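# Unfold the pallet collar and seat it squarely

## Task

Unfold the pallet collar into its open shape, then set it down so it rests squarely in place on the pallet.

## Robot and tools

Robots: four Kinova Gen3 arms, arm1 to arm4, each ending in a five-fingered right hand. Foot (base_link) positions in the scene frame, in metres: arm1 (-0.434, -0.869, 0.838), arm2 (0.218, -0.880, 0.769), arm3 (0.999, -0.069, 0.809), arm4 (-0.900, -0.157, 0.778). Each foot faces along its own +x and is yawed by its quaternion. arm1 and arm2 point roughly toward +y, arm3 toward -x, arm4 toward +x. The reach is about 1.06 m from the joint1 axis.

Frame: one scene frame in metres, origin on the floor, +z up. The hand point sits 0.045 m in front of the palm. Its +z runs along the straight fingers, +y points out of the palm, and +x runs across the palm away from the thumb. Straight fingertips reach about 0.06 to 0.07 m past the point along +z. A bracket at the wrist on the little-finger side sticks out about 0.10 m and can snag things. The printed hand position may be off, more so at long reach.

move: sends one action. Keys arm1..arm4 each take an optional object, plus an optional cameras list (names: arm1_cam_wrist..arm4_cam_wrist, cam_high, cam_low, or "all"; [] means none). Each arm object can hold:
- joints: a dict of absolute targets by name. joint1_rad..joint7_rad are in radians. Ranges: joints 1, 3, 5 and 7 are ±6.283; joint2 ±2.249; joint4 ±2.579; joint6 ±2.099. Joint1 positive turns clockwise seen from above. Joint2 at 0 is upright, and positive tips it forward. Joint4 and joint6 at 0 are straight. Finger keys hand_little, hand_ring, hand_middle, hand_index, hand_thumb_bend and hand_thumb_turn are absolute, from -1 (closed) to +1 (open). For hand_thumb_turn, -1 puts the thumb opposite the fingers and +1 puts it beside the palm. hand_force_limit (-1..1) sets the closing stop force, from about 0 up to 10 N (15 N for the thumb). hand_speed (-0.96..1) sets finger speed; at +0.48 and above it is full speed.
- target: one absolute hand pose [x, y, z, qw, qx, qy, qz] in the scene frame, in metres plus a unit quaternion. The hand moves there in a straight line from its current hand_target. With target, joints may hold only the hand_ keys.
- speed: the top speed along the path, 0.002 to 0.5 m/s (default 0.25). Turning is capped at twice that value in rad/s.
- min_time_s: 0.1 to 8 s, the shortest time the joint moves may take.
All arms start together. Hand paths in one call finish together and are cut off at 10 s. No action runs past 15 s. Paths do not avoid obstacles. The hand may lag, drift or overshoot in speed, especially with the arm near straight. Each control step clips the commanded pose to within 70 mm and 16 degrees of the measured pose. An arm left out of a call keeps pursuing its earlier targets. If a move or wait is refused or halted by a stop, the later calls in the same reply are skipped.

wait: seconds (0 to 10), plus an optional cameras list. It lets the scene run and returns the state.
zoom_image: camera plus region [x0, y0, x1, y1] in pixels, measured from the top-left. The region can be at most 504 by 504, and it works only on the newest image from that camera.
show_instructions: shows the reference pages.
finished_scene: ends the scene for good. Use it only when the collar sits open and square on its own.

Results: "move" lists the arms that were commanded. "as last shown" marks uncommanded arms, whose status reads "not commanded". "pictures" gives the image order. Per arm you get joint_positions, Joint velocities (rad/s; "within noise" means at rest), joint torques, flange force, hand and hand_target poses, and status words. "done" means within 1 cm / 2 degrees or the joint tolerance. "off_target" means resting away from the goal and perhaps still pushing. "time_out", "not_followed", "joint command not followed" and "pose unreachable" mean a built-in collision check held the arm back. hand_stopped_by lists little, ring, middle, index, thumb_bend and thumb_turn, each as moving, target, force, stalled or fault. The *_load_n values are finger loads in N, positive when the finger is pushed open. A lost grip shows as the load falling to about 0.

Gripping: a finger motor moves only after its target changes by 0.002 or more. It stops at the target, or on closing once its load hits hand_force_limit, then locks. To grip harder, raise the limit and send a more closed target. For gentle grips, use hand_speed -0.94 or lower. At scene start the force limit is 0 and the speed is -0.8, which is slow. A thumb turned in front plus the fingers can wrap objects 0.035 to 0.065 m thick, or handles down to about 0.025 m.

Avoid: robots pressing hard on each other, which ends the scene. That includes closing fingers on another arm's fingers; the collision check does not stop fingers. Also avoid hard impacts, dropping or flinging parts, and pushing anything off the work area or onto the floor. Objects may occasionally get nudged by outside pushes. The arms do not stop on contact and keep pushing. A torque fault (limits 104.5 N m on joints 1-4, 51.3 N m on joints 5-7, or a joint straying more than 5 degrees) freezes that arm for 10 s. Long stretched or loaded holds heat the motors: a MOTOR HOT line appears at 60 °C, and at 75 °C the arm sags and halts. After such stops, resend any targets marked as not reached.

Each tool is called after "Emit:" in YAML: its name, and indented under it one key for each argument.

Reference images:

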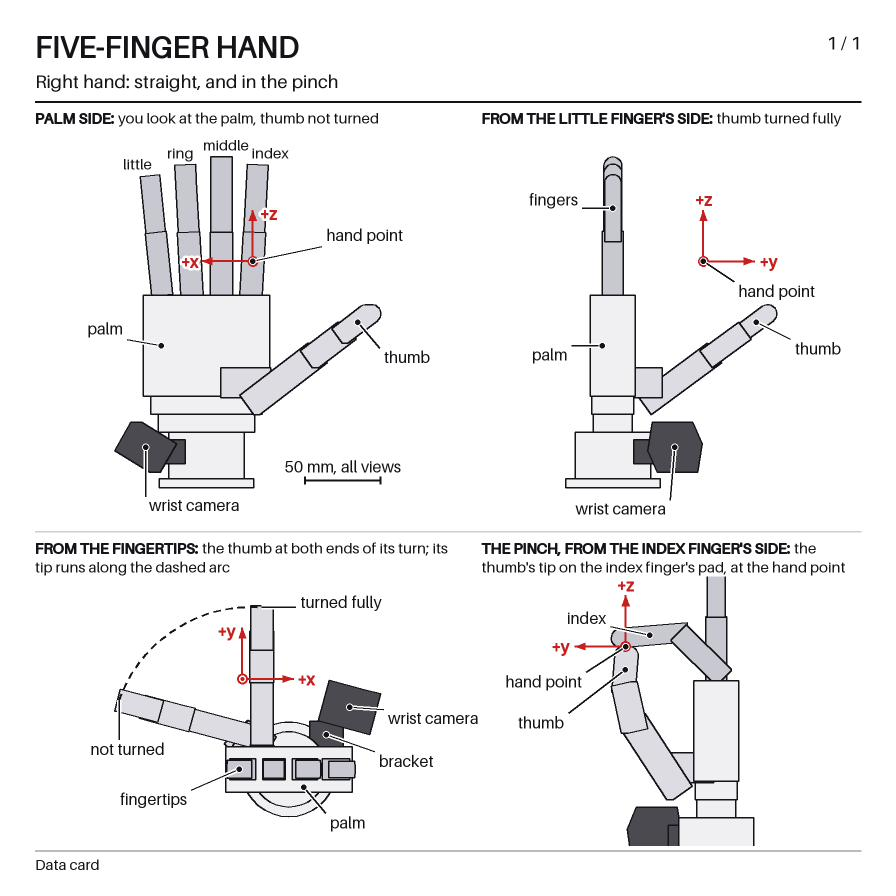

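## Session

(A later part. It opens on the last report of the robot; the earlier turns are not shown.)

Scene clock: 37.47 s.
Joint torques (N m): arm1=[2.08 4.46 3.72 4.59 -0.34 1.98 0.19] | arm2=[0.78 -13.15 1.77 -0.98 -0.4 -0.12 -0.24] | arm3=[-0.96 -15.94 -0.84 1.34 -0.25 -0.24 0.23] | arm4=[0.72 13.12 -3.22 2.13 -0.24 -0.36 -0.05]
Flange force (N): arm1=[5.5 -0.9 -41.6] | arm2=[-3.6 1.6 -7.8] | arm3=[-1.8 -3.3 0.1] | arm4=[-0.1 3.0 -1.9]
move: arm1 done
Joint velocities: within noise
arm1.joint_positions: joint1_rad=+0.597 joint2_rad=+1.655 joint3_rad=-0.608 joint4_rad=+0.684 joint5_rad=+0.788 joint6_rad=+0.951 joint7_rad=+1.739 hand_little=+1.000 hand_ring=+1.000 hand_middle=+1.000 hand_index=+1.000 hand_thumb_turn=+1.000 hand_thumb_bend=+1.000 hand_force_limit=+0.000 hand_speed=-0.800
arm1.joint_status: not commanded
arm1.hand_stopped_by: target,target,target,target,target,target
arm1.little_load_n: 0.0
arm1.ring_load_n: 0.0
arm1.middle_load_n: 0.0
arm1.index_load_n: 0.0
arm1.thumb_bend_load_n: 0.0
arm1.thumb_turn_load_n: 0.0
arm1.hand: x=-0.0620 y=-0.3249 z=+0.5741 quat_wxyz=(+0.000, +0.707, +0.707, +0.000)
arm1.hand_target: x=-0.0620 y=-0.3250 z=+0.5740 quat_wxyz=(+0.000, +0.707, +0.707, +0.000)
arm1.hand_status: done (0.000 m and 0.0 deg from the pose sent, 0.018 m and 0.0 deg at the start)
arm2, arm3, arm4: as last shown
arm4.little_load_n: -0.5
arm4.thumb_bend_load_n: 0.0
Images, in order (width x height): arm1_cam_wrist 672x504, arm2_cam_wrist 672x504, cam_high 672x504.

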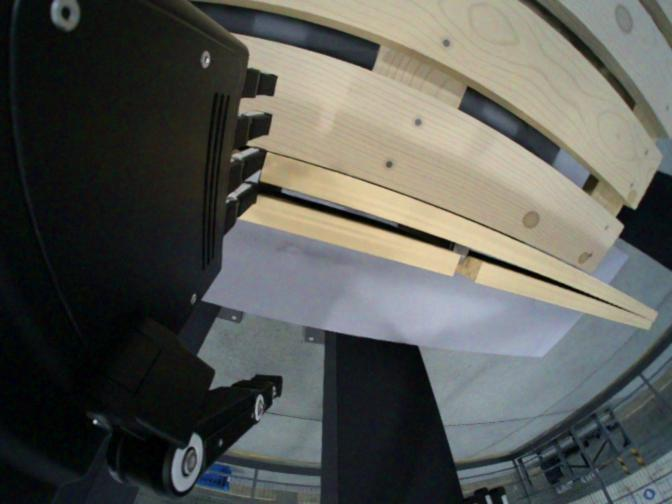

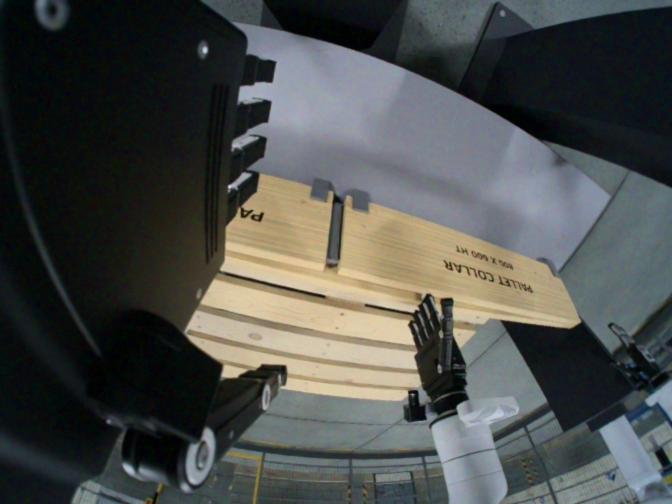

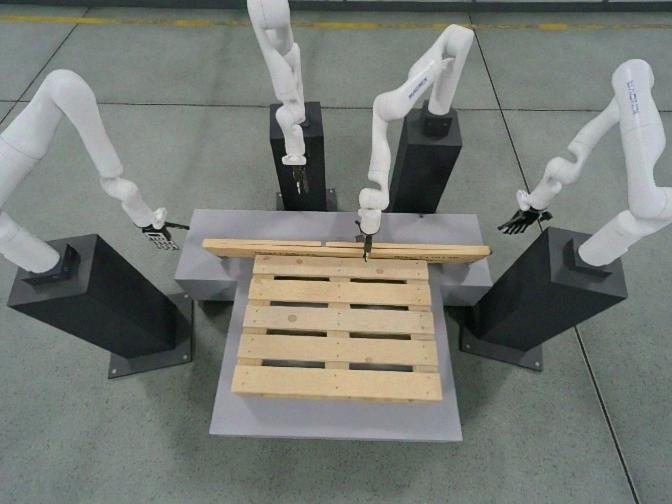

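Emit:
move:
  arm1: {"target": [-0.062, -0.310, 0.63, 0, 0.7071, 0.7071, 0], "speed": 0.12}
  cameras: ["arm1_cam_wrist", "cam_high"]

Emit:
zoom_image:
  camera: "arm1_cam_wrist"
  region: [200, 100, 672, 360]

Emit:
zoom_image:
  camera: "cam_high"
  region: [280, 215, 400, 275]

Scene clock: 39.37 s.
Joint torques (N m): arm1=[-0.4 -24.27 -2.45 -4.53 -0.44 0.78 0.16] | arm2=[0.78 -13.12 1.77 -0.99 -0.42 -0.12 -0.23] | arm3=[-0.96 -15.98 -0.87 1.35 -0.27 -0.25 0.19] | arm4=[0.8 13.13 -3.21 2.16 -0.24 -0.38 -0.07]
Flange force (N): arm1=[-2.6 -1.4 -1.2] | arm2=[-3.6 1.6 -7.8] | arm3=[-1.8 -3.3 0.2] | arm4=[-0.3 3.0 -1.8]
move: arm1 done
Joint velocities: within noise
arm1.joint_positions: joint1_rad=+0.592 joint2_rad=+1.564 joint3_rad=-0.624 joint4_rad=+0.711 joint5_rad=+0.768 joint6_rad=+1.020 joint7_rad=+1.731 hand_little=+1.000 hand_ring=+1.000 hand_middle=+1.000 hand_index=+1.000 hand_thumb_turn=+1.000 hand_thumb_bend=+1.000 hand_force_limit=+0.000 hand_speed=-0.800
arm1.joint_status: not commanded
arm1.hand_stopped_by: target,target,target,target,target,target
arm1.little_load_n: 0.0
arm1.ring_load_n: 0.0
arm1.middle_load_n: 0.0
arm1.index_load_n: 0.0
arm1.thumb_bend_load_n: 0.0
arm1.thumb_turn_load_n: 0.0
arm1.hand: x=-0.0620 y=-0.3100 z=+0.6300 quat_wxyz=(+0.000, +0.707, +0.707, +0.000)
arm1.hand_target: x=-0.0620 y=-0.3100 z=+0.6300 quat_wxyz=(+0.000, +0.707, +0.707, +0.000)
arm1.hand_status: done (0.000 m and 0.0 deg from the pose sent, 0.058 m and 0.0 deg at the start)
arm2: as last shown
arm3.joint_positions: joint1_rad=-0.570 joint2_rad=+1.161 joint3_rad=+0.098 joint4_rad=+2.156 joint5_rad=+0.478 joint6_rad=-0.201 joint7_rad=-2.795 hand_little=+1.000 hand_ring=+1.000 hand_middle=+1.000 hand_index=+1.000 hand_thumb_turn=+1.000 hand_thumb_bend=+1.000 hand_force_limit=+0.000 hand_speed=-0.800
arm3.joint_status: not commanded
arm3.hand_stopped_by: target,target,target,target,target,target
arm3.little_load_n: 0.0
arm3.ring_load_n: 0.0
arm3.middle_load_n: 0.0
arm3.index_load_n: 0.0
arm3.thumb_bend_load_n: 0.0
arm3.thumb_turn_load_n: 0.0
arm3.hand: x=+0.7000 y=-0.3300 z=+0.6300 quat_wxyz=(+0.000, -1.000, +0.000, +0.000)
arm3.hand_target: x=+0.7000 y=-0.3300 z=+0.6300 quat_wxyz=(+0.000, -1.000, +0.000, +0.000)
arm3.hand_status: not commanded
arm4.joint_positions: joint1_rad=-1.749 joint2_rad=-1.299 joint3_rad=+2.419 joint4_rad=+2.410 joint5_rad=+2.086 joint6_rad=+0.822 joint7_rad=-2.440 hand_little=+1.000 hand_ring=+1.000 hand_middle=+1.000 hand_index=+1.000 hand_thumb_turn=+1.000 hand_thumb_bend=+1.000 hand_force_limit=+0.000 hand_speed=-0.800
arm4.joint_status: not commanded
arm4.hand_stopped_by: target,target,target,target,target,target
arm4.little_load_n: 0.0
arm4.ring_load_n: 0.0
arm4.middle_load_n: 0.0
arm4.index_load_n: 0.0
arm4.thumb_bend_load_n: 0.0
arm4.thumb_turn_load_n: 0.0
arm4.hand: x=-0.7400 y=-0.3300 z=+0.6300 quat_wxyz=(+0.000, +0.000, -1.000, +0.000)
arm4.hand_target: x=-0.7400 y=-0.3300 z=+0.6300 quat_wxyz=(+0.000, +0.000, -1.000, +0.000)
arm4.hand_status: not commanded
Images, in order (width x height): arm1_cam_wrist 672x504, cam_high 672x504.

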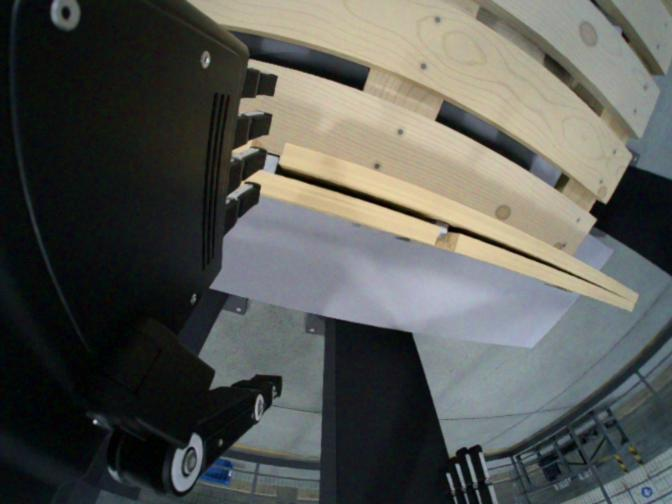

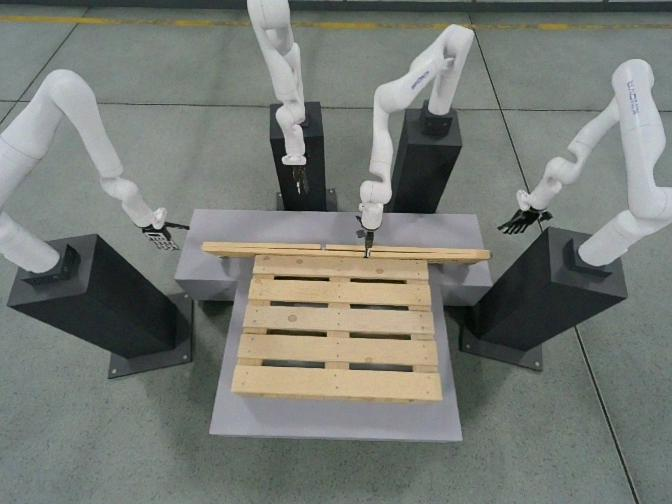

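Scaled by 1.068 from the camera's image (finer frame: 960x720).

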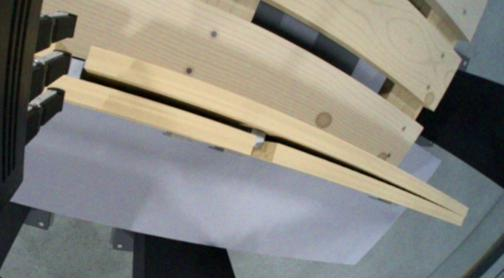

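Scaled by 4.200 from the camera's image (finer frame: 960x720).

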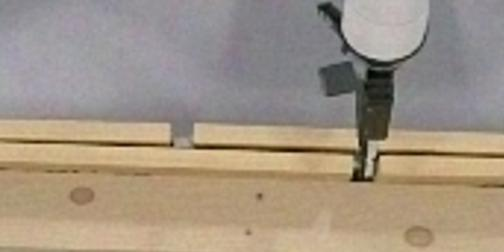

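Emit:
move:
  arm1: {"target": [-0.26, -0.36, 0.70, 0, 0.7071, 0.7071, 0]}
  arm2: {"target": [0.10, -0.42, 0.72, 0, 0.0, 1.0, 0]}

Emit:
move:
  arm2: {"target": [0.025, -0.265, 0.64, 0, 0.0, 1.0, 0], "speed": 0.15}
  cameras: ["arm1_cam_wrist", "arm2_cam_wrist", "cam_high", "cam_low"]

Emit:
zoom_image:
  camera: "arm1_cam_wrist"
  region: [260, 50, 672, 360]

Emit:
zoom_image:
  camera: "arm2_cam_wrist"
  region: [200, 50, 520, 350]

Emit:
zoom_image:
  camera: "cam_high"
  region: [280, 195, 400, 275]

Scene clock: 43.40 s.
Joint torques (N m): arm1=[-0.37 -20.76 -3.41 -3.24 -0.48 0.77 0.2] | arm2=[0.74 -15.7 2.88 -2.89 -0.39 -0.1 -0.26] | arm3=[-0.97 -15.99 -0.89 1.34 -0.25 -0.16 0.26] | arm4=[0.77 13.15 -3.22 2.18 -0.24 -0.37 -0.05]
Flange force (N): arm1=[-2.1 -0.5 -0.3] | arm2=[0.0 -1.8 -2.0] | arm3=[-1.5 -3.5 0.4] | arm4=[-0.3 3.1 -1.7]
move: arm1 done; arm2 done
Joint velocities: within noise
arm1.joint_positions: joint1_rad=+0.420 joint2_rad=+1.236 joint3_rad=-0.548 joint4_rad=+1.410 joint5_rad=+0.837 joint6_rad=+0.741 joint7_rad=+1.145 hand_little=+1.000 hand_ring=+1.000 hand_middle=+1.000 hand_index=+1.000 hand_thumb_turn=+1.000 hand_thumb_bend=+1.000 hand_force_limit=+0.000 hand_speed=-0.800
arm1.joint_status: not commanded
arm1.hand_stopped_by: target,target,target,target,target,target
arm1.little_load_n: 0.0
arm1.ring_load_n: 0.0
arm1.middle_load_n: 0.0
arm1.index_load_n: 0.0
arm1.thumb_bend_load_n: 0.0
arm1.thumb_turn_load_n: 0.0
arm1.hand: x=-0.2600 y=-0.3600 z=+0.7000 quat_wxyz=(+0.000, +0.707, +0.707, +0.000)
arm1.hand_target: x=-0.2600 y=-0.3600 z=+0.7000 quat_wxyz=(+0.000, +0.707, +0.707, +0.000)
arm1.hand_status: done (0.000 m and 0.0 deg from the pose sent, 0.216 m and 0.0 deg at the start)
arm2.joint_positions: joint1_rad=-0.370 joint2_rad=+0.840 joint3_rad=+0.099 joint4_rad=+1.938 joint5_rad=-0.196 joint6_rad=+0.371 joint7_rad=-3.377 hand_little=+1.000 hand_ring=+1.000 hand_middle=+1.000 hand_index=+1.000 hand_thumb_turn=+1.000 hand_thumb_bend=+1.000 hand_force_limit=+0.000 hand_speed=-0.800
arm2.joint_status: not commanded
arm2.hand_stopped_by: target,target,target,target,target,target
arm2.little_load_n: 0.0
arm2.ring_load_n: 0.0
arm2.middle_load_n: 0.0
arm2.index_load_n: 0.0
arm2.thumb_bend_load_n: 0.0
arm2.thumb_turn_load_n: 0.0
arm2.hand: x=+0.1000 y=-0.4200 z=+0.7200 quat_wxyz=(+0.000, +0.000, -1.000, +0.000)
arm2.hand_target: x=+0.1000 y=-0.4200 z=+0.7200 quat_wxyz=(+0.000, +0.000, -1.000, +0.000)
arm2.hand_status: done (0.000 m and 0.0 deg from the pose sent, 0.102 m and 90.0 deg at the start)
arm3, arm4: as last shown
pictures: none

Scene clock: 45.20 s.
Joint torques (N m): arm1=[-0.37 -20.79 -3.34 -3.16 -0.45 0.8 0.2] | arm2=[0.76 -21.53 3.4 -5.26 -0.37 -0.04 -0.26] | arm3=[-0.91 -16.02 -0.85 1.34 -0.27 -0.22 0.22] | arm4=[0.76 13.13 -3.26 2.18 -0.22 -0.4 -0.09]
Flange force (N): arm1=[-1.7 -0.5 -0.2] | arm2=[-0.8 -3.4 -2.3] | arm3=[-1.5 -3.3 0.3] | arm4=[-0.3 2.8 -1.8]
move: arm2 done
Joint velocities: within noise
arm1, arm3, arm4: as last shown
arm2.joint_positions: joint1_rad=-0.378 joint2_rad=+1.217 joint3_rad=+0.135 joint4_rad=+1.227 joint5_rad=-0.191 joint6_rad=+0.709 joint7_rad=-3.442 hand_little=+1.000 hand_ring=+1.000 hand_middle=+1.000 hand_index=+1.000 hand_thumb_turn=+1.000 hand_thumb_bend=+1.000 hand_force_limit=+0.000 hand_speed=-0.800
arm2.joint_status: not commanded
arm2.hand_stopped_by: target,target,target,target,target,target
arm2.little_load_n: 0.0
arm2.ring_load_n: 0.0
arm2.middle_load_n: 0.0
arm2.index_load_n: 0.0
arm2.thumb_bend_load_n: 0.0
arm2.thumb_turn_load_n: 0.0
arm2.hand: x=+0.0250 y=-0.2650 z=+0.6400 quat_wxyz=(+0.000, +0.000, -1.000, +0.000)
arm2.hand_target: x=+0.0250 y=-0.2650 z=+0.6400 quat_wxyz=(+0.000, +0.000, -1.000, +0.000)
arm2.hand_status: done (0.000 m and 0.0 deg from the pose sent, 0.190 m and 0.0 deg at the start)
Images, in order (width x height): arm1_cam_wrist 672x504, arm2_cam_wrist 672x504, cam_high 672x504, cam_low 672x504.

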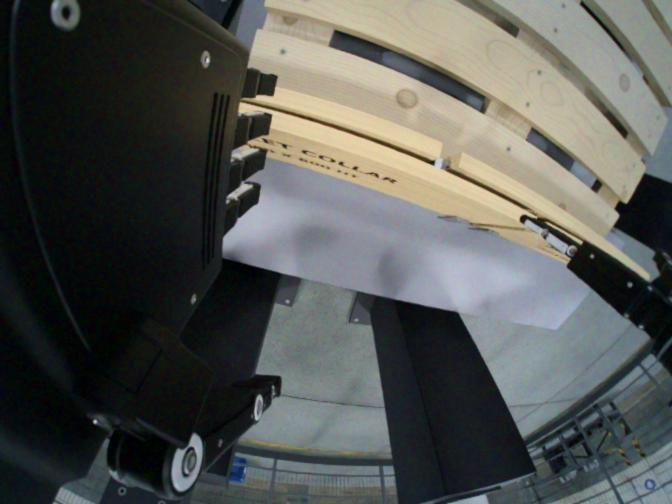

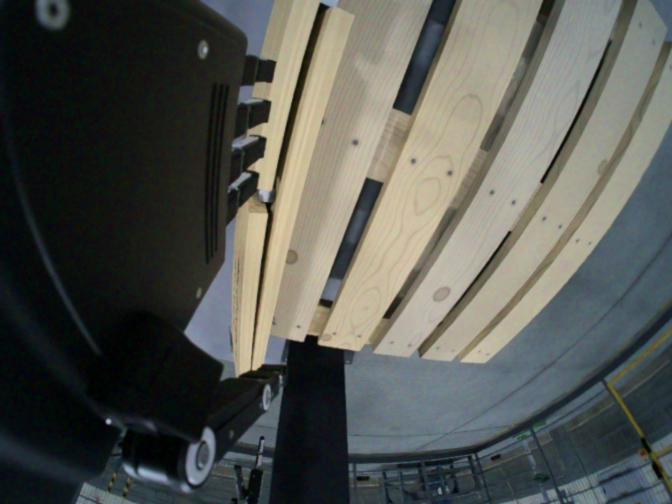

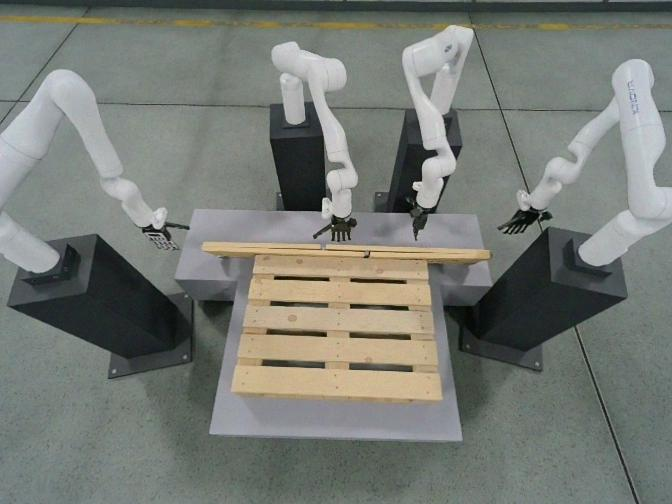

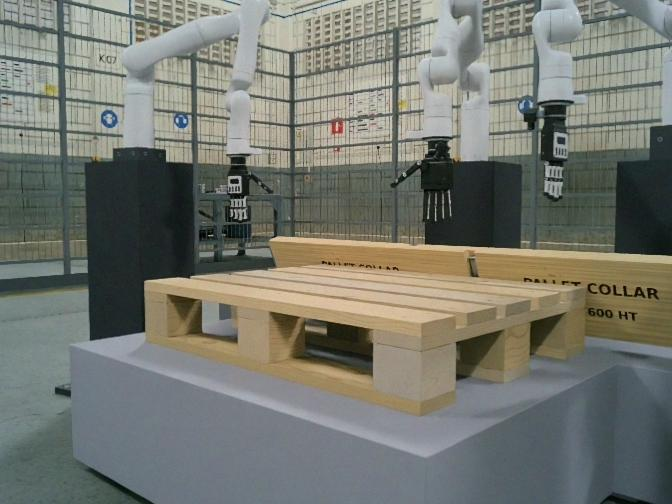

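Scaled by 1.223 from the camera's image (finer frame: 960x720).

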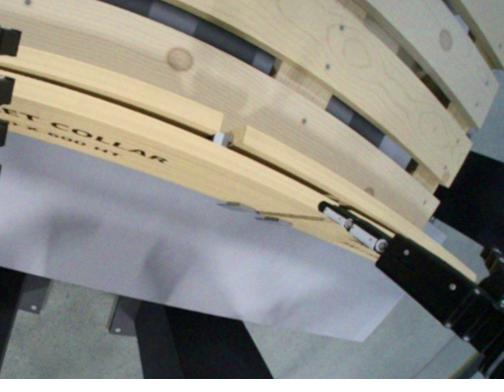

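Scaled by 1.575 from the camera's image (finer frame: 960x720).

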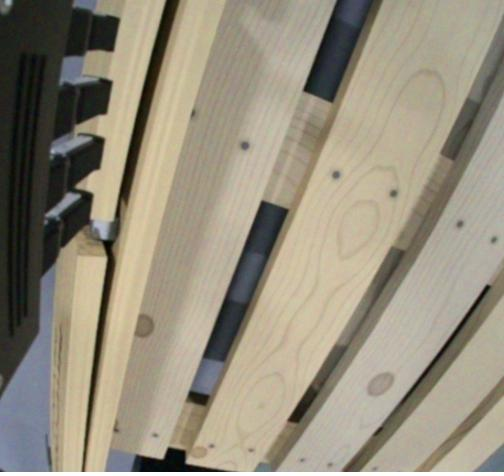

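Scaled by 4.200 from the camera's image (finer frame: 960x720).

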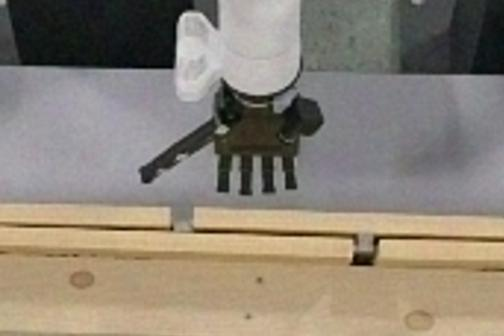

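Emit:
move:
  arm2: {"target": [0.025, -0.245, 0.583, 0, 0.0, 0.9945, -0.1045], "speed": 0.1}
  cameras: ["arm1_cam_wrist", "arm2_cam_wrist", "cam_high"]

Emit:
zoom_image:
  camera: "arm2_cam_wrist"
  region: [200, 50, 360, 250]

Emit:
zoom_image:
  camera: "arm1_cam_wrist"
  region: [400, 120, 660, 320]

Emit:
zoom_image:
  camera: "cam_high"
  region: [280, 205, 380, 275]

Scene clock: 48.37 s.
Joint torques (N m): arm1=[-0.34 -20.74 -3.38 -3.15 -0.47 0.77 0.19] | arm2=[0.76 -23.58 2.83 -6.32 -0.51 0.41 -0.25] | arm3=[-0.92 -15.95 -0.9 1.39 -0.23 -0.23 0.21] | arm4=[0.82 13.12 -3.23 2.17 -0.21 -0.35 -0.07]
Flange force (N): arm1=[-1.6 -0.5 -0.3] | arm2=[-1.3 -7.3 -1.9] | arm3=[-1.6 -3.2 0.2] | arm4=[-0.5 2.8 -1.9]
move: arm2 done
Joint velocities: within noise
arm1, arm3, arm4: as last shown
arm2.joint_positions: joint1_rad=-0.290 joint2_rad=+1.496 joint3_rad=+0.112 joint4_rad=+0.671 joint5_rad=-0.203 joint6_rad=+1.178 joint7_rad=-3.430 hand_little=+1.000 hand_ring=+1.000 hand_middle=+1.000 hand_index=+1.000 hand_thumb_turn=+1.000 hand_thumb_bend=+1.000 hand_force_limit=+0.000 hand_speed=-0.800
arm2.joint_status: not commanded
arm2.hand_stopped_by: target,target,target,target,target,target
arm2.little_load_n: 0.0
arm2.ring_load_n: 0.0
arm2.middle_load_n: 0.0
arm2.index_load_n: 0.0
arm2.thumb_bend_load_n: 0.0
arm2.thumb_turn_load_n: 0.0
arm2.hand: x=+0.0250 y=-0.2450 z=+0.5830 quat_wxyz=(+0.000, +0.000, -0.995, +0.105)
arm2.hand_target: x=+0.0250 y=-0.2450 z=+0.5830 quat_wxyz=(+0.000, +0.000, -0.995, +0.104)
arm2.hand_status: done (0.000 m and 0.0 deg from the pose sent, 0.060 m and 12.0 deg at the start)
Images, in order (width x height): arm1_cam_wrist 672x504, arm2_cam_wrist 672x504, cam_high 672x504.

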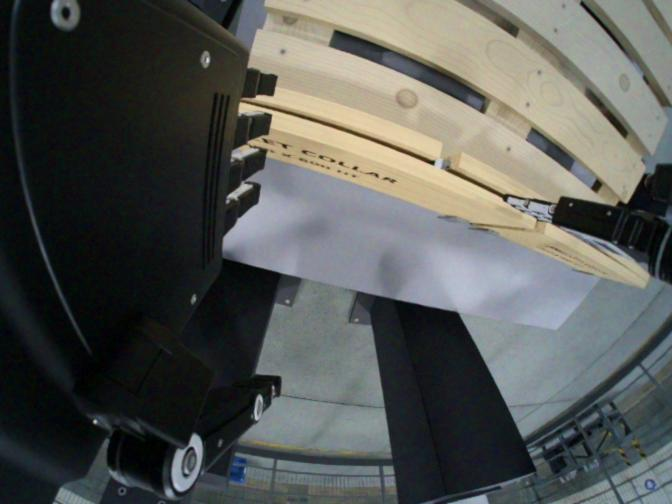

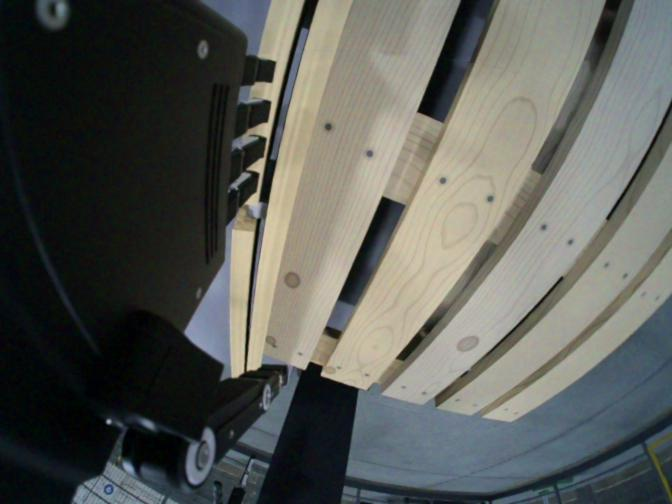

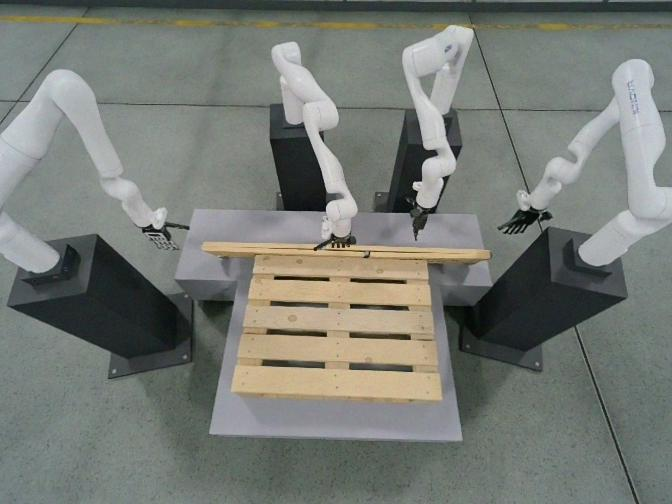

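Scaled by 2.520 from the camera's image (finer frame: 960x720).

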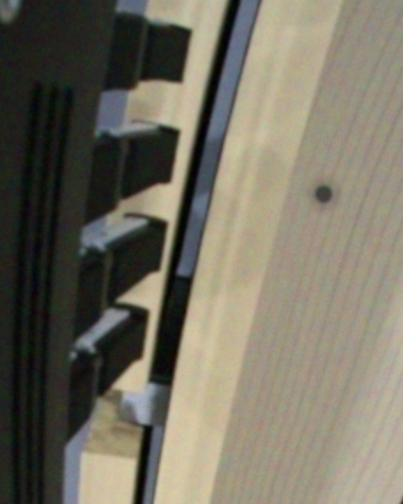

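Scaled by 1.938 from the camera's image (finer frame: 960x720).

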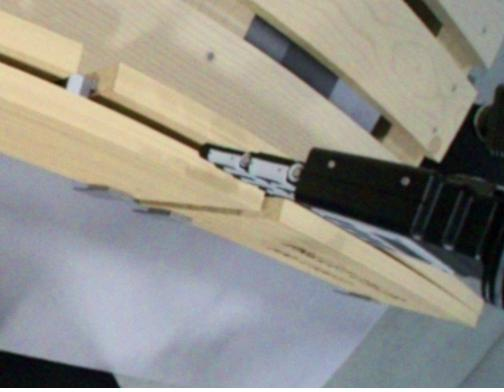

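Scaled by 5.040 from the camera's image (finer frame: 960x720).

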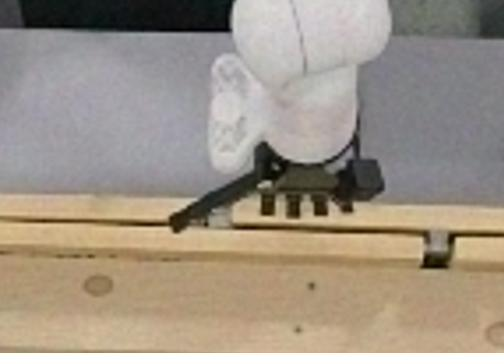

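Emit:
move:
  arm2: {"target": [0.025, -0.2395, 0.572, 0, 0.0, 0.9945, -0.1045], "speed": 0.06}
  cameras: ["arm1_cam_wrist", "arm2_cam_wrist", "cam_high"]

Emit:
zoom_image:
  camera: "arm2_cam_wrist"
  region: [200, 50, 360, 250]

Scene clock: 49.67 s.
Joint torques (N m): arm1=[-0.34 -20.73 -3.35 -3.22 -0.43 0.75 0.21] | arm2=[0.73 -23.76 2.8 -6.41 -0.47 0.44 -0.25] | arm3=[-0.99 -15.93 -0.83 1.41 -0.29 -0.21 0.21] | arm4=[0.77 13.15 -3.21 2.12 -0.23 -0.37 -0.11]
Flange force (N): arm1=[-1.9 -0.6 -0.4] | arm2=[-1.6 -7.9 -2.0] | arm3=[-2.0 -3.3 0.1] | arm4=[-0.2 2.9 -1.9]
move: arm2 done
Joint velocities: within noise
arm1, arm3, arm4: as last shown
arm2.joint_positions: joint1_rad=-0.285 joint2_rad=+1.537 joint3_rad=+0.114 joint4_rad=+0.604 joint5_rad=-0.203 joint6_rad=+1.203 joint7_rad=-3.433 hand_little=+1.000 hand_ring=+1.000 hand_middle=+1.000 hand_index=+1.000 hand_thumb_turn=+1.000 hand_thumb_bend=+1.000 hand_force_limit=+0.000 hand_speed=-0.800
arm2.joint_status: not commanded
arm2.hand_stopped_by: target,target,target,target,target,target
arm2.little_load_n: 0.0
arm2.ring_load_n: 0.0
arm2.middle_load_n: 0.0
arm2.index_load_n: 0.0
arm2.thumb_bend_load_n: 0.0
arm2.thumb_turn_load_n: 0.0
arm2.hand: x=+0.0250 y=-0.2395 z=+0.5720 quat_wxyz=(+0.000, +0.000, -0.995, +0.104)
arm2.hand_target: x=+0.0250 y=-0.2395 z=+0.5720 quat_wxyz=(+0.000, +0.000, -0.995, +0.104)
arm2.hand_status: done (0.000 m and 0.0 deg from the pose sent, 0.012 m and 0.0 deg at the start)
arm4.thumb_bend_load_n: -0.5
Images, in order (width x height): arm1_cam_wrist 672x504, arm2_cam_wrist 672x504, cam_high 672x504.

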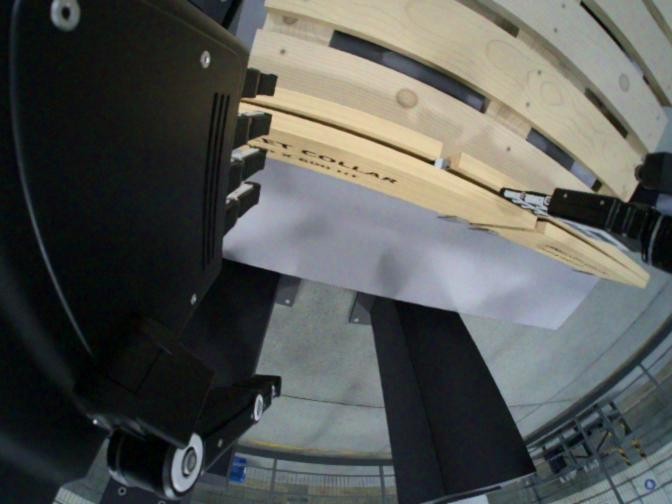

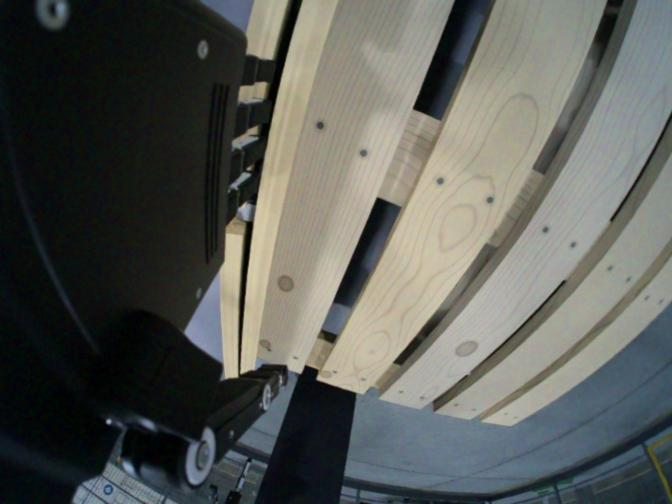

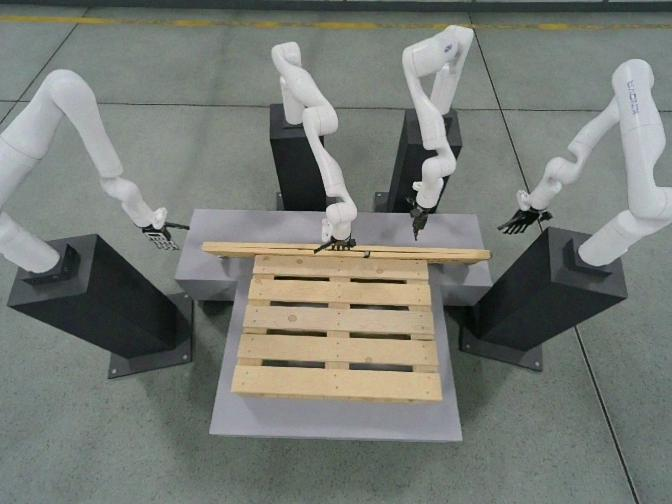

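Scaled by 2.520 from the camera's image (finer frame: 960x720).

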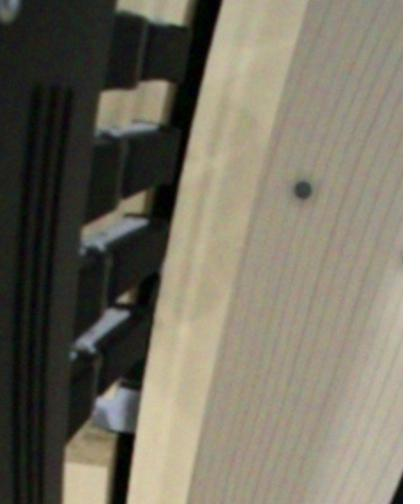

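Emit:
move:
  arm2: {"target": [0.025, -0.2405, 0.562, 0, 0.0, 0.9945, -0.1045], "speed": 0.04}
  cameras: ["arm1_cam_wrist", "arm2_cam_wrist", "cam_high"]

Emit:
zoom_image:
  camera: "arm2_cam_wrist"
  region: [200, 50, 360, 250]

Emit:
zoom_image:
  camera: "arm1_cam_wrist"
  region: [400, 120, 660, 320]

Scene clock: 50.90 s.
Joint torques (N m): arm1=[-0.31 -20.76 -3.36 -3.14 -0.47 0.76 0.18] | arm2=[1.77 -23.28 3.74 -7.92 0.07 -1.58 -0.21] | arm3=[-0.97 -15.93 -0.87 1.38 -0.29 -0.19 0.2] | arm4=[0.77 13.14 -3.15 2.19 -0.21 -0.36 -0.09]
Flange force (N): arm1=[-1.5 -0.5 -0.3] | arm2=[-1.9 -14.5 -5.6] | arm3=[-1.8 -3.4 0.2] | arm4=[-0.4 2.8 -1.9]
move: arm2 done
Joint velocities: within noise
arm1, arm3, arm4: as last shown
arm2.joint_positions: joint1_rad=-0.285 joint2_rad=+1.557 joint3_rad=+0.114 joint4_rad=+0.592 joint5_rad=-0.204 joint6_rad=+1.196 joint7_rad=-3.434 hand_little=+1.000 hand_ring=+1.000 hand_middle=+1.000 hand_index=+1.000 hand_thumb_turn=+1.000 hand_thumb_bend=+1.000 hand_force_limit=+0.000 hand_speed=-0.800
arm2.joint_status: not commanded
arm2.hand_stopped_by: target,target,target,target,target,target
arm2.little_load_n: 0.0
arm2.ring_load_n: 0.0
arm2.middle_load_n: 0.5
arm2.index_load_n: 0.0
arm2.thumb_bend_load_n: 0.0
arm2.thumb_turn_load_n: 0.0
arm2.hand: x=+0.0250 y=-0.2405 z=+0.5620 quat_wxyz=(+0.000, +0.000, -0.995, +0.105)
arm2.hand_target: x=+0.0250 y=-0.2405 z=+0.5620 quat_wxyz=(+0.000, +0.000, -0.995, +0.104)
arm2.hand_status: done (0.000 m and 0.0 deg from the pose sent, 0.010 m and 0.0 deg at the start)
arm4.thumb_bend_load_n: 0.0
Images, in order (width x height): arm1_cam_wrist 672x504, arm2_cam_wrist 672x504, cam_high 672x504.

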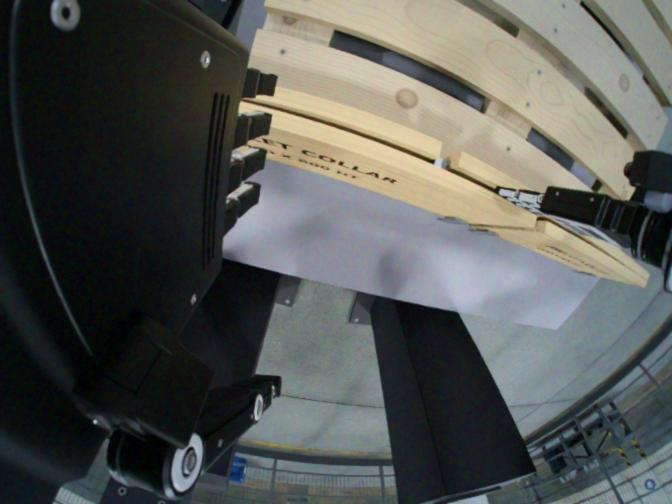

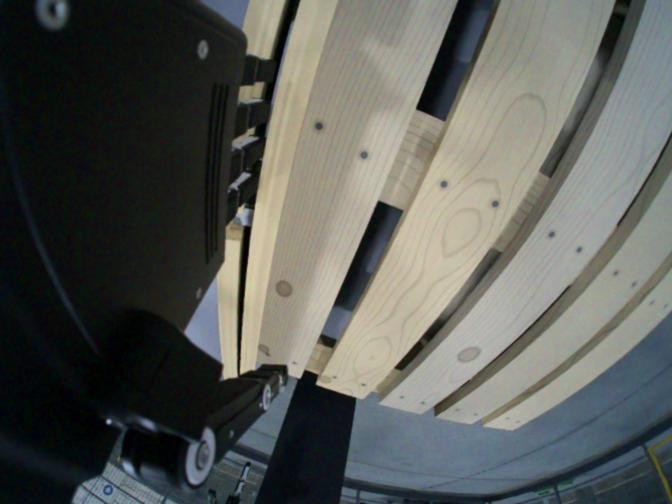

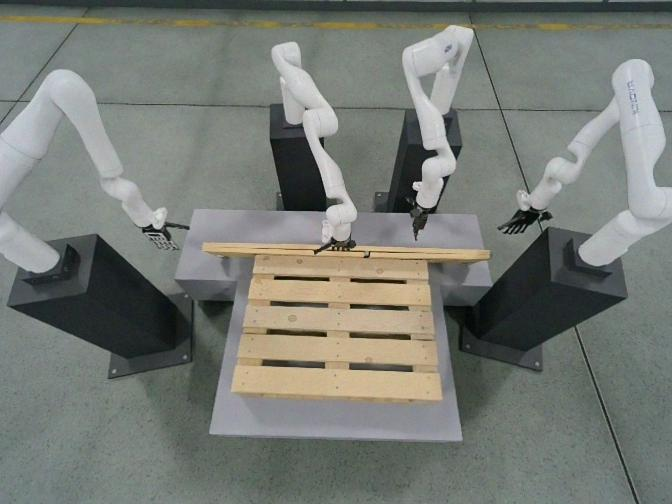

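Scaled by 2.520 from the camera's image (finer frame: 960x720).

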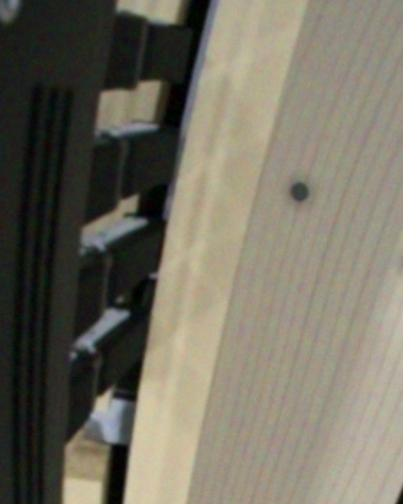

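Scaled by 1.938 from the camera's image (finer frame: 960x720).

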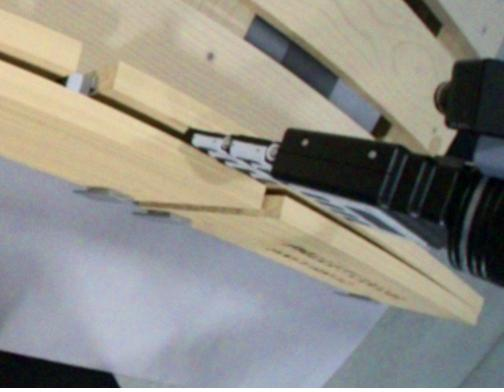

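Emit:
move:
  arm2: {"target": [0.025, -0.2425, 0.552, 0, 0.0, 0.9945, -0.1045], "speed": 0.04}
  cameras: ["arm1_cam_wrist", "arm2_cam_wrist", "cam_high"]

Emit:
zoom_image:
  camera: "arm2_cam_wrist"
  region: [200, 50, 360, 250]

Emit:
zoom_image:
  camera: "arm1_cam_wrist"
  region: [400, 120, 660, 320]

Scene clock: 52.03 s.
Joint torques (N m): arm1=[-0.38 -20.74 -3.3 -3.15 -0.44 0.76 0.18] | arm2=[0.75 -23.58 2.82 -6.4 -0.51 0.44 -0.26] | arm3=[-0.93 -16 -0.91 1.36 -0.32 -0.19 0.23] | arm4=[0.75 13.1 -3.21 2.13 -0.23 -0.37 -0.1]
Flange force (N): arm1=[-1.5 -0.4 -0.4] | arm2=[-2.0 -9.3 -2.4] | arm3=[-1.6 -3.5 0.4] | arm4=[-0.2 2.8 -2.0]
move: arm2 done
Joint velocities: within noise
arm1, arm3, arm4: as last shown
arm2.joint_positions: joint1_rad=-0.285 joint2_rad=+1.574 joint3_rad=+0.113 joint4_rad=+0.586 joint5_rad=-0.205 joint6_rad=+1.184 joint7_rad=-3.434 hand_little=+1.000 hand_ring=+1.000 hand_middle=+1.000 hand_index=+1.000 hand_thumb_turn=+1.000 hand_thumb_bend=+1.000 hand_force_limit=+0.000 hand_speed=-0.800
arm2.joint_status: not commanded
arm2.hand_stopped_by: target,target,target,target,target,target
arm2.little_load_n: 0.0
arm2.ring_load_n: 0.0
arm2.middle_load_n: 0.0
arm2.index_load_n: 0.0
arm2.thumb_bend_load_n: 0.0
arm2.thumb_turn_load_n: 0.0
arm2.hand: x=+0.0249 y=-0.2426 z=+0.5519 quat_wxyz=(+0.000, +0.000, -0.995, +0.105)
arm2.hand_target: x=+0.0250 y=-0.2425 z=+0.5520 quat_wxyz=(+0.000, +0.000, -0.995, +0.105)
arm2.hand_status: done (0.000 m and 0.0 deg from the pose sent, 0.010 m and 0.0 deg at the start)
Images, in order (width x height): arm1_cam_wrist 672x504, arm2_cam_wrist 672x504, cam_high 672x504.

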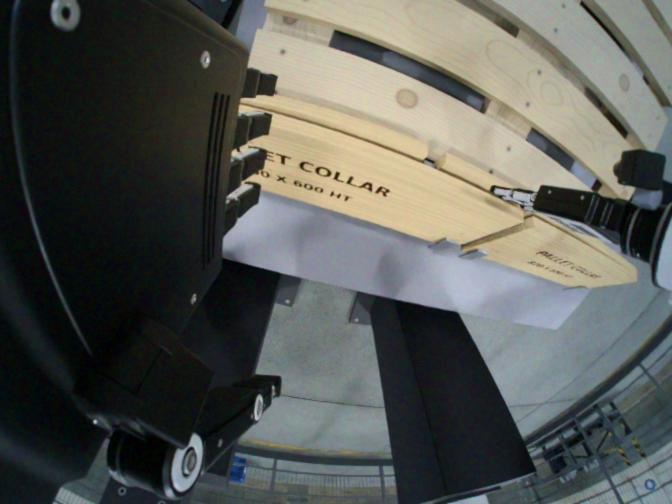

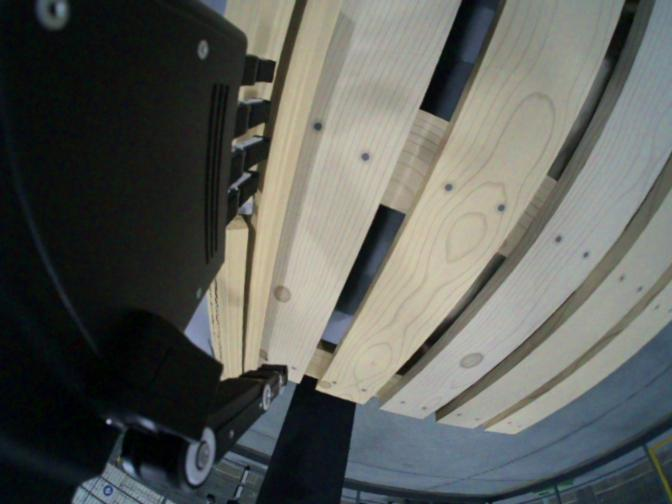

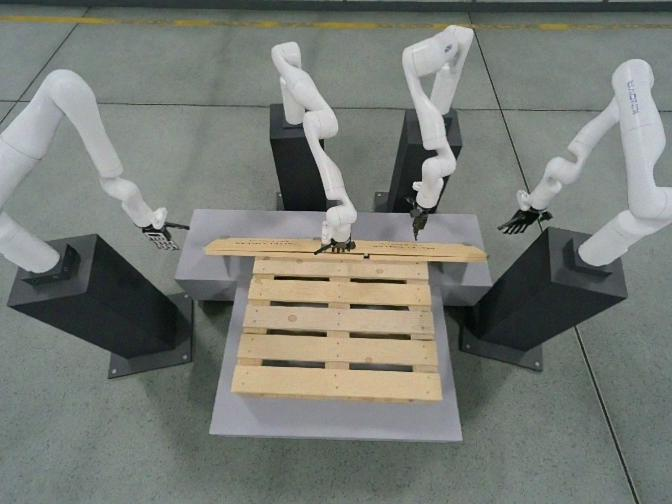

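Scaled by 2.520 from the camera's image (finer frame: 960x720).

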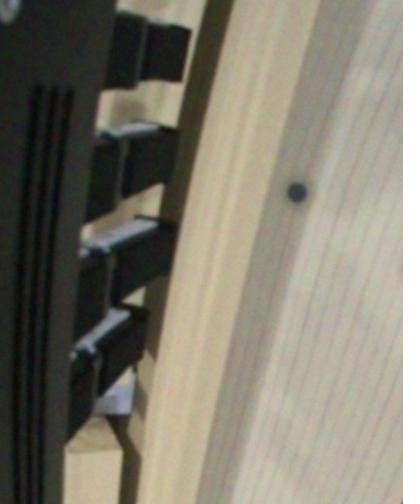

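Scaled by 1.938 from the camera's image (finer frame: 960x720).

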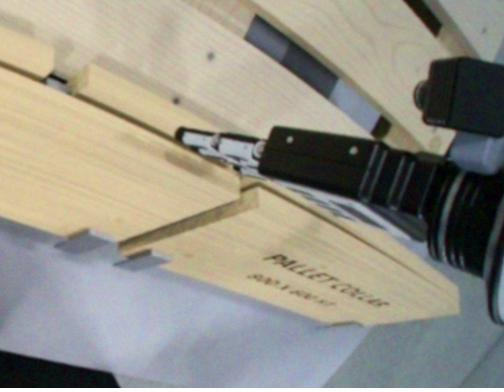

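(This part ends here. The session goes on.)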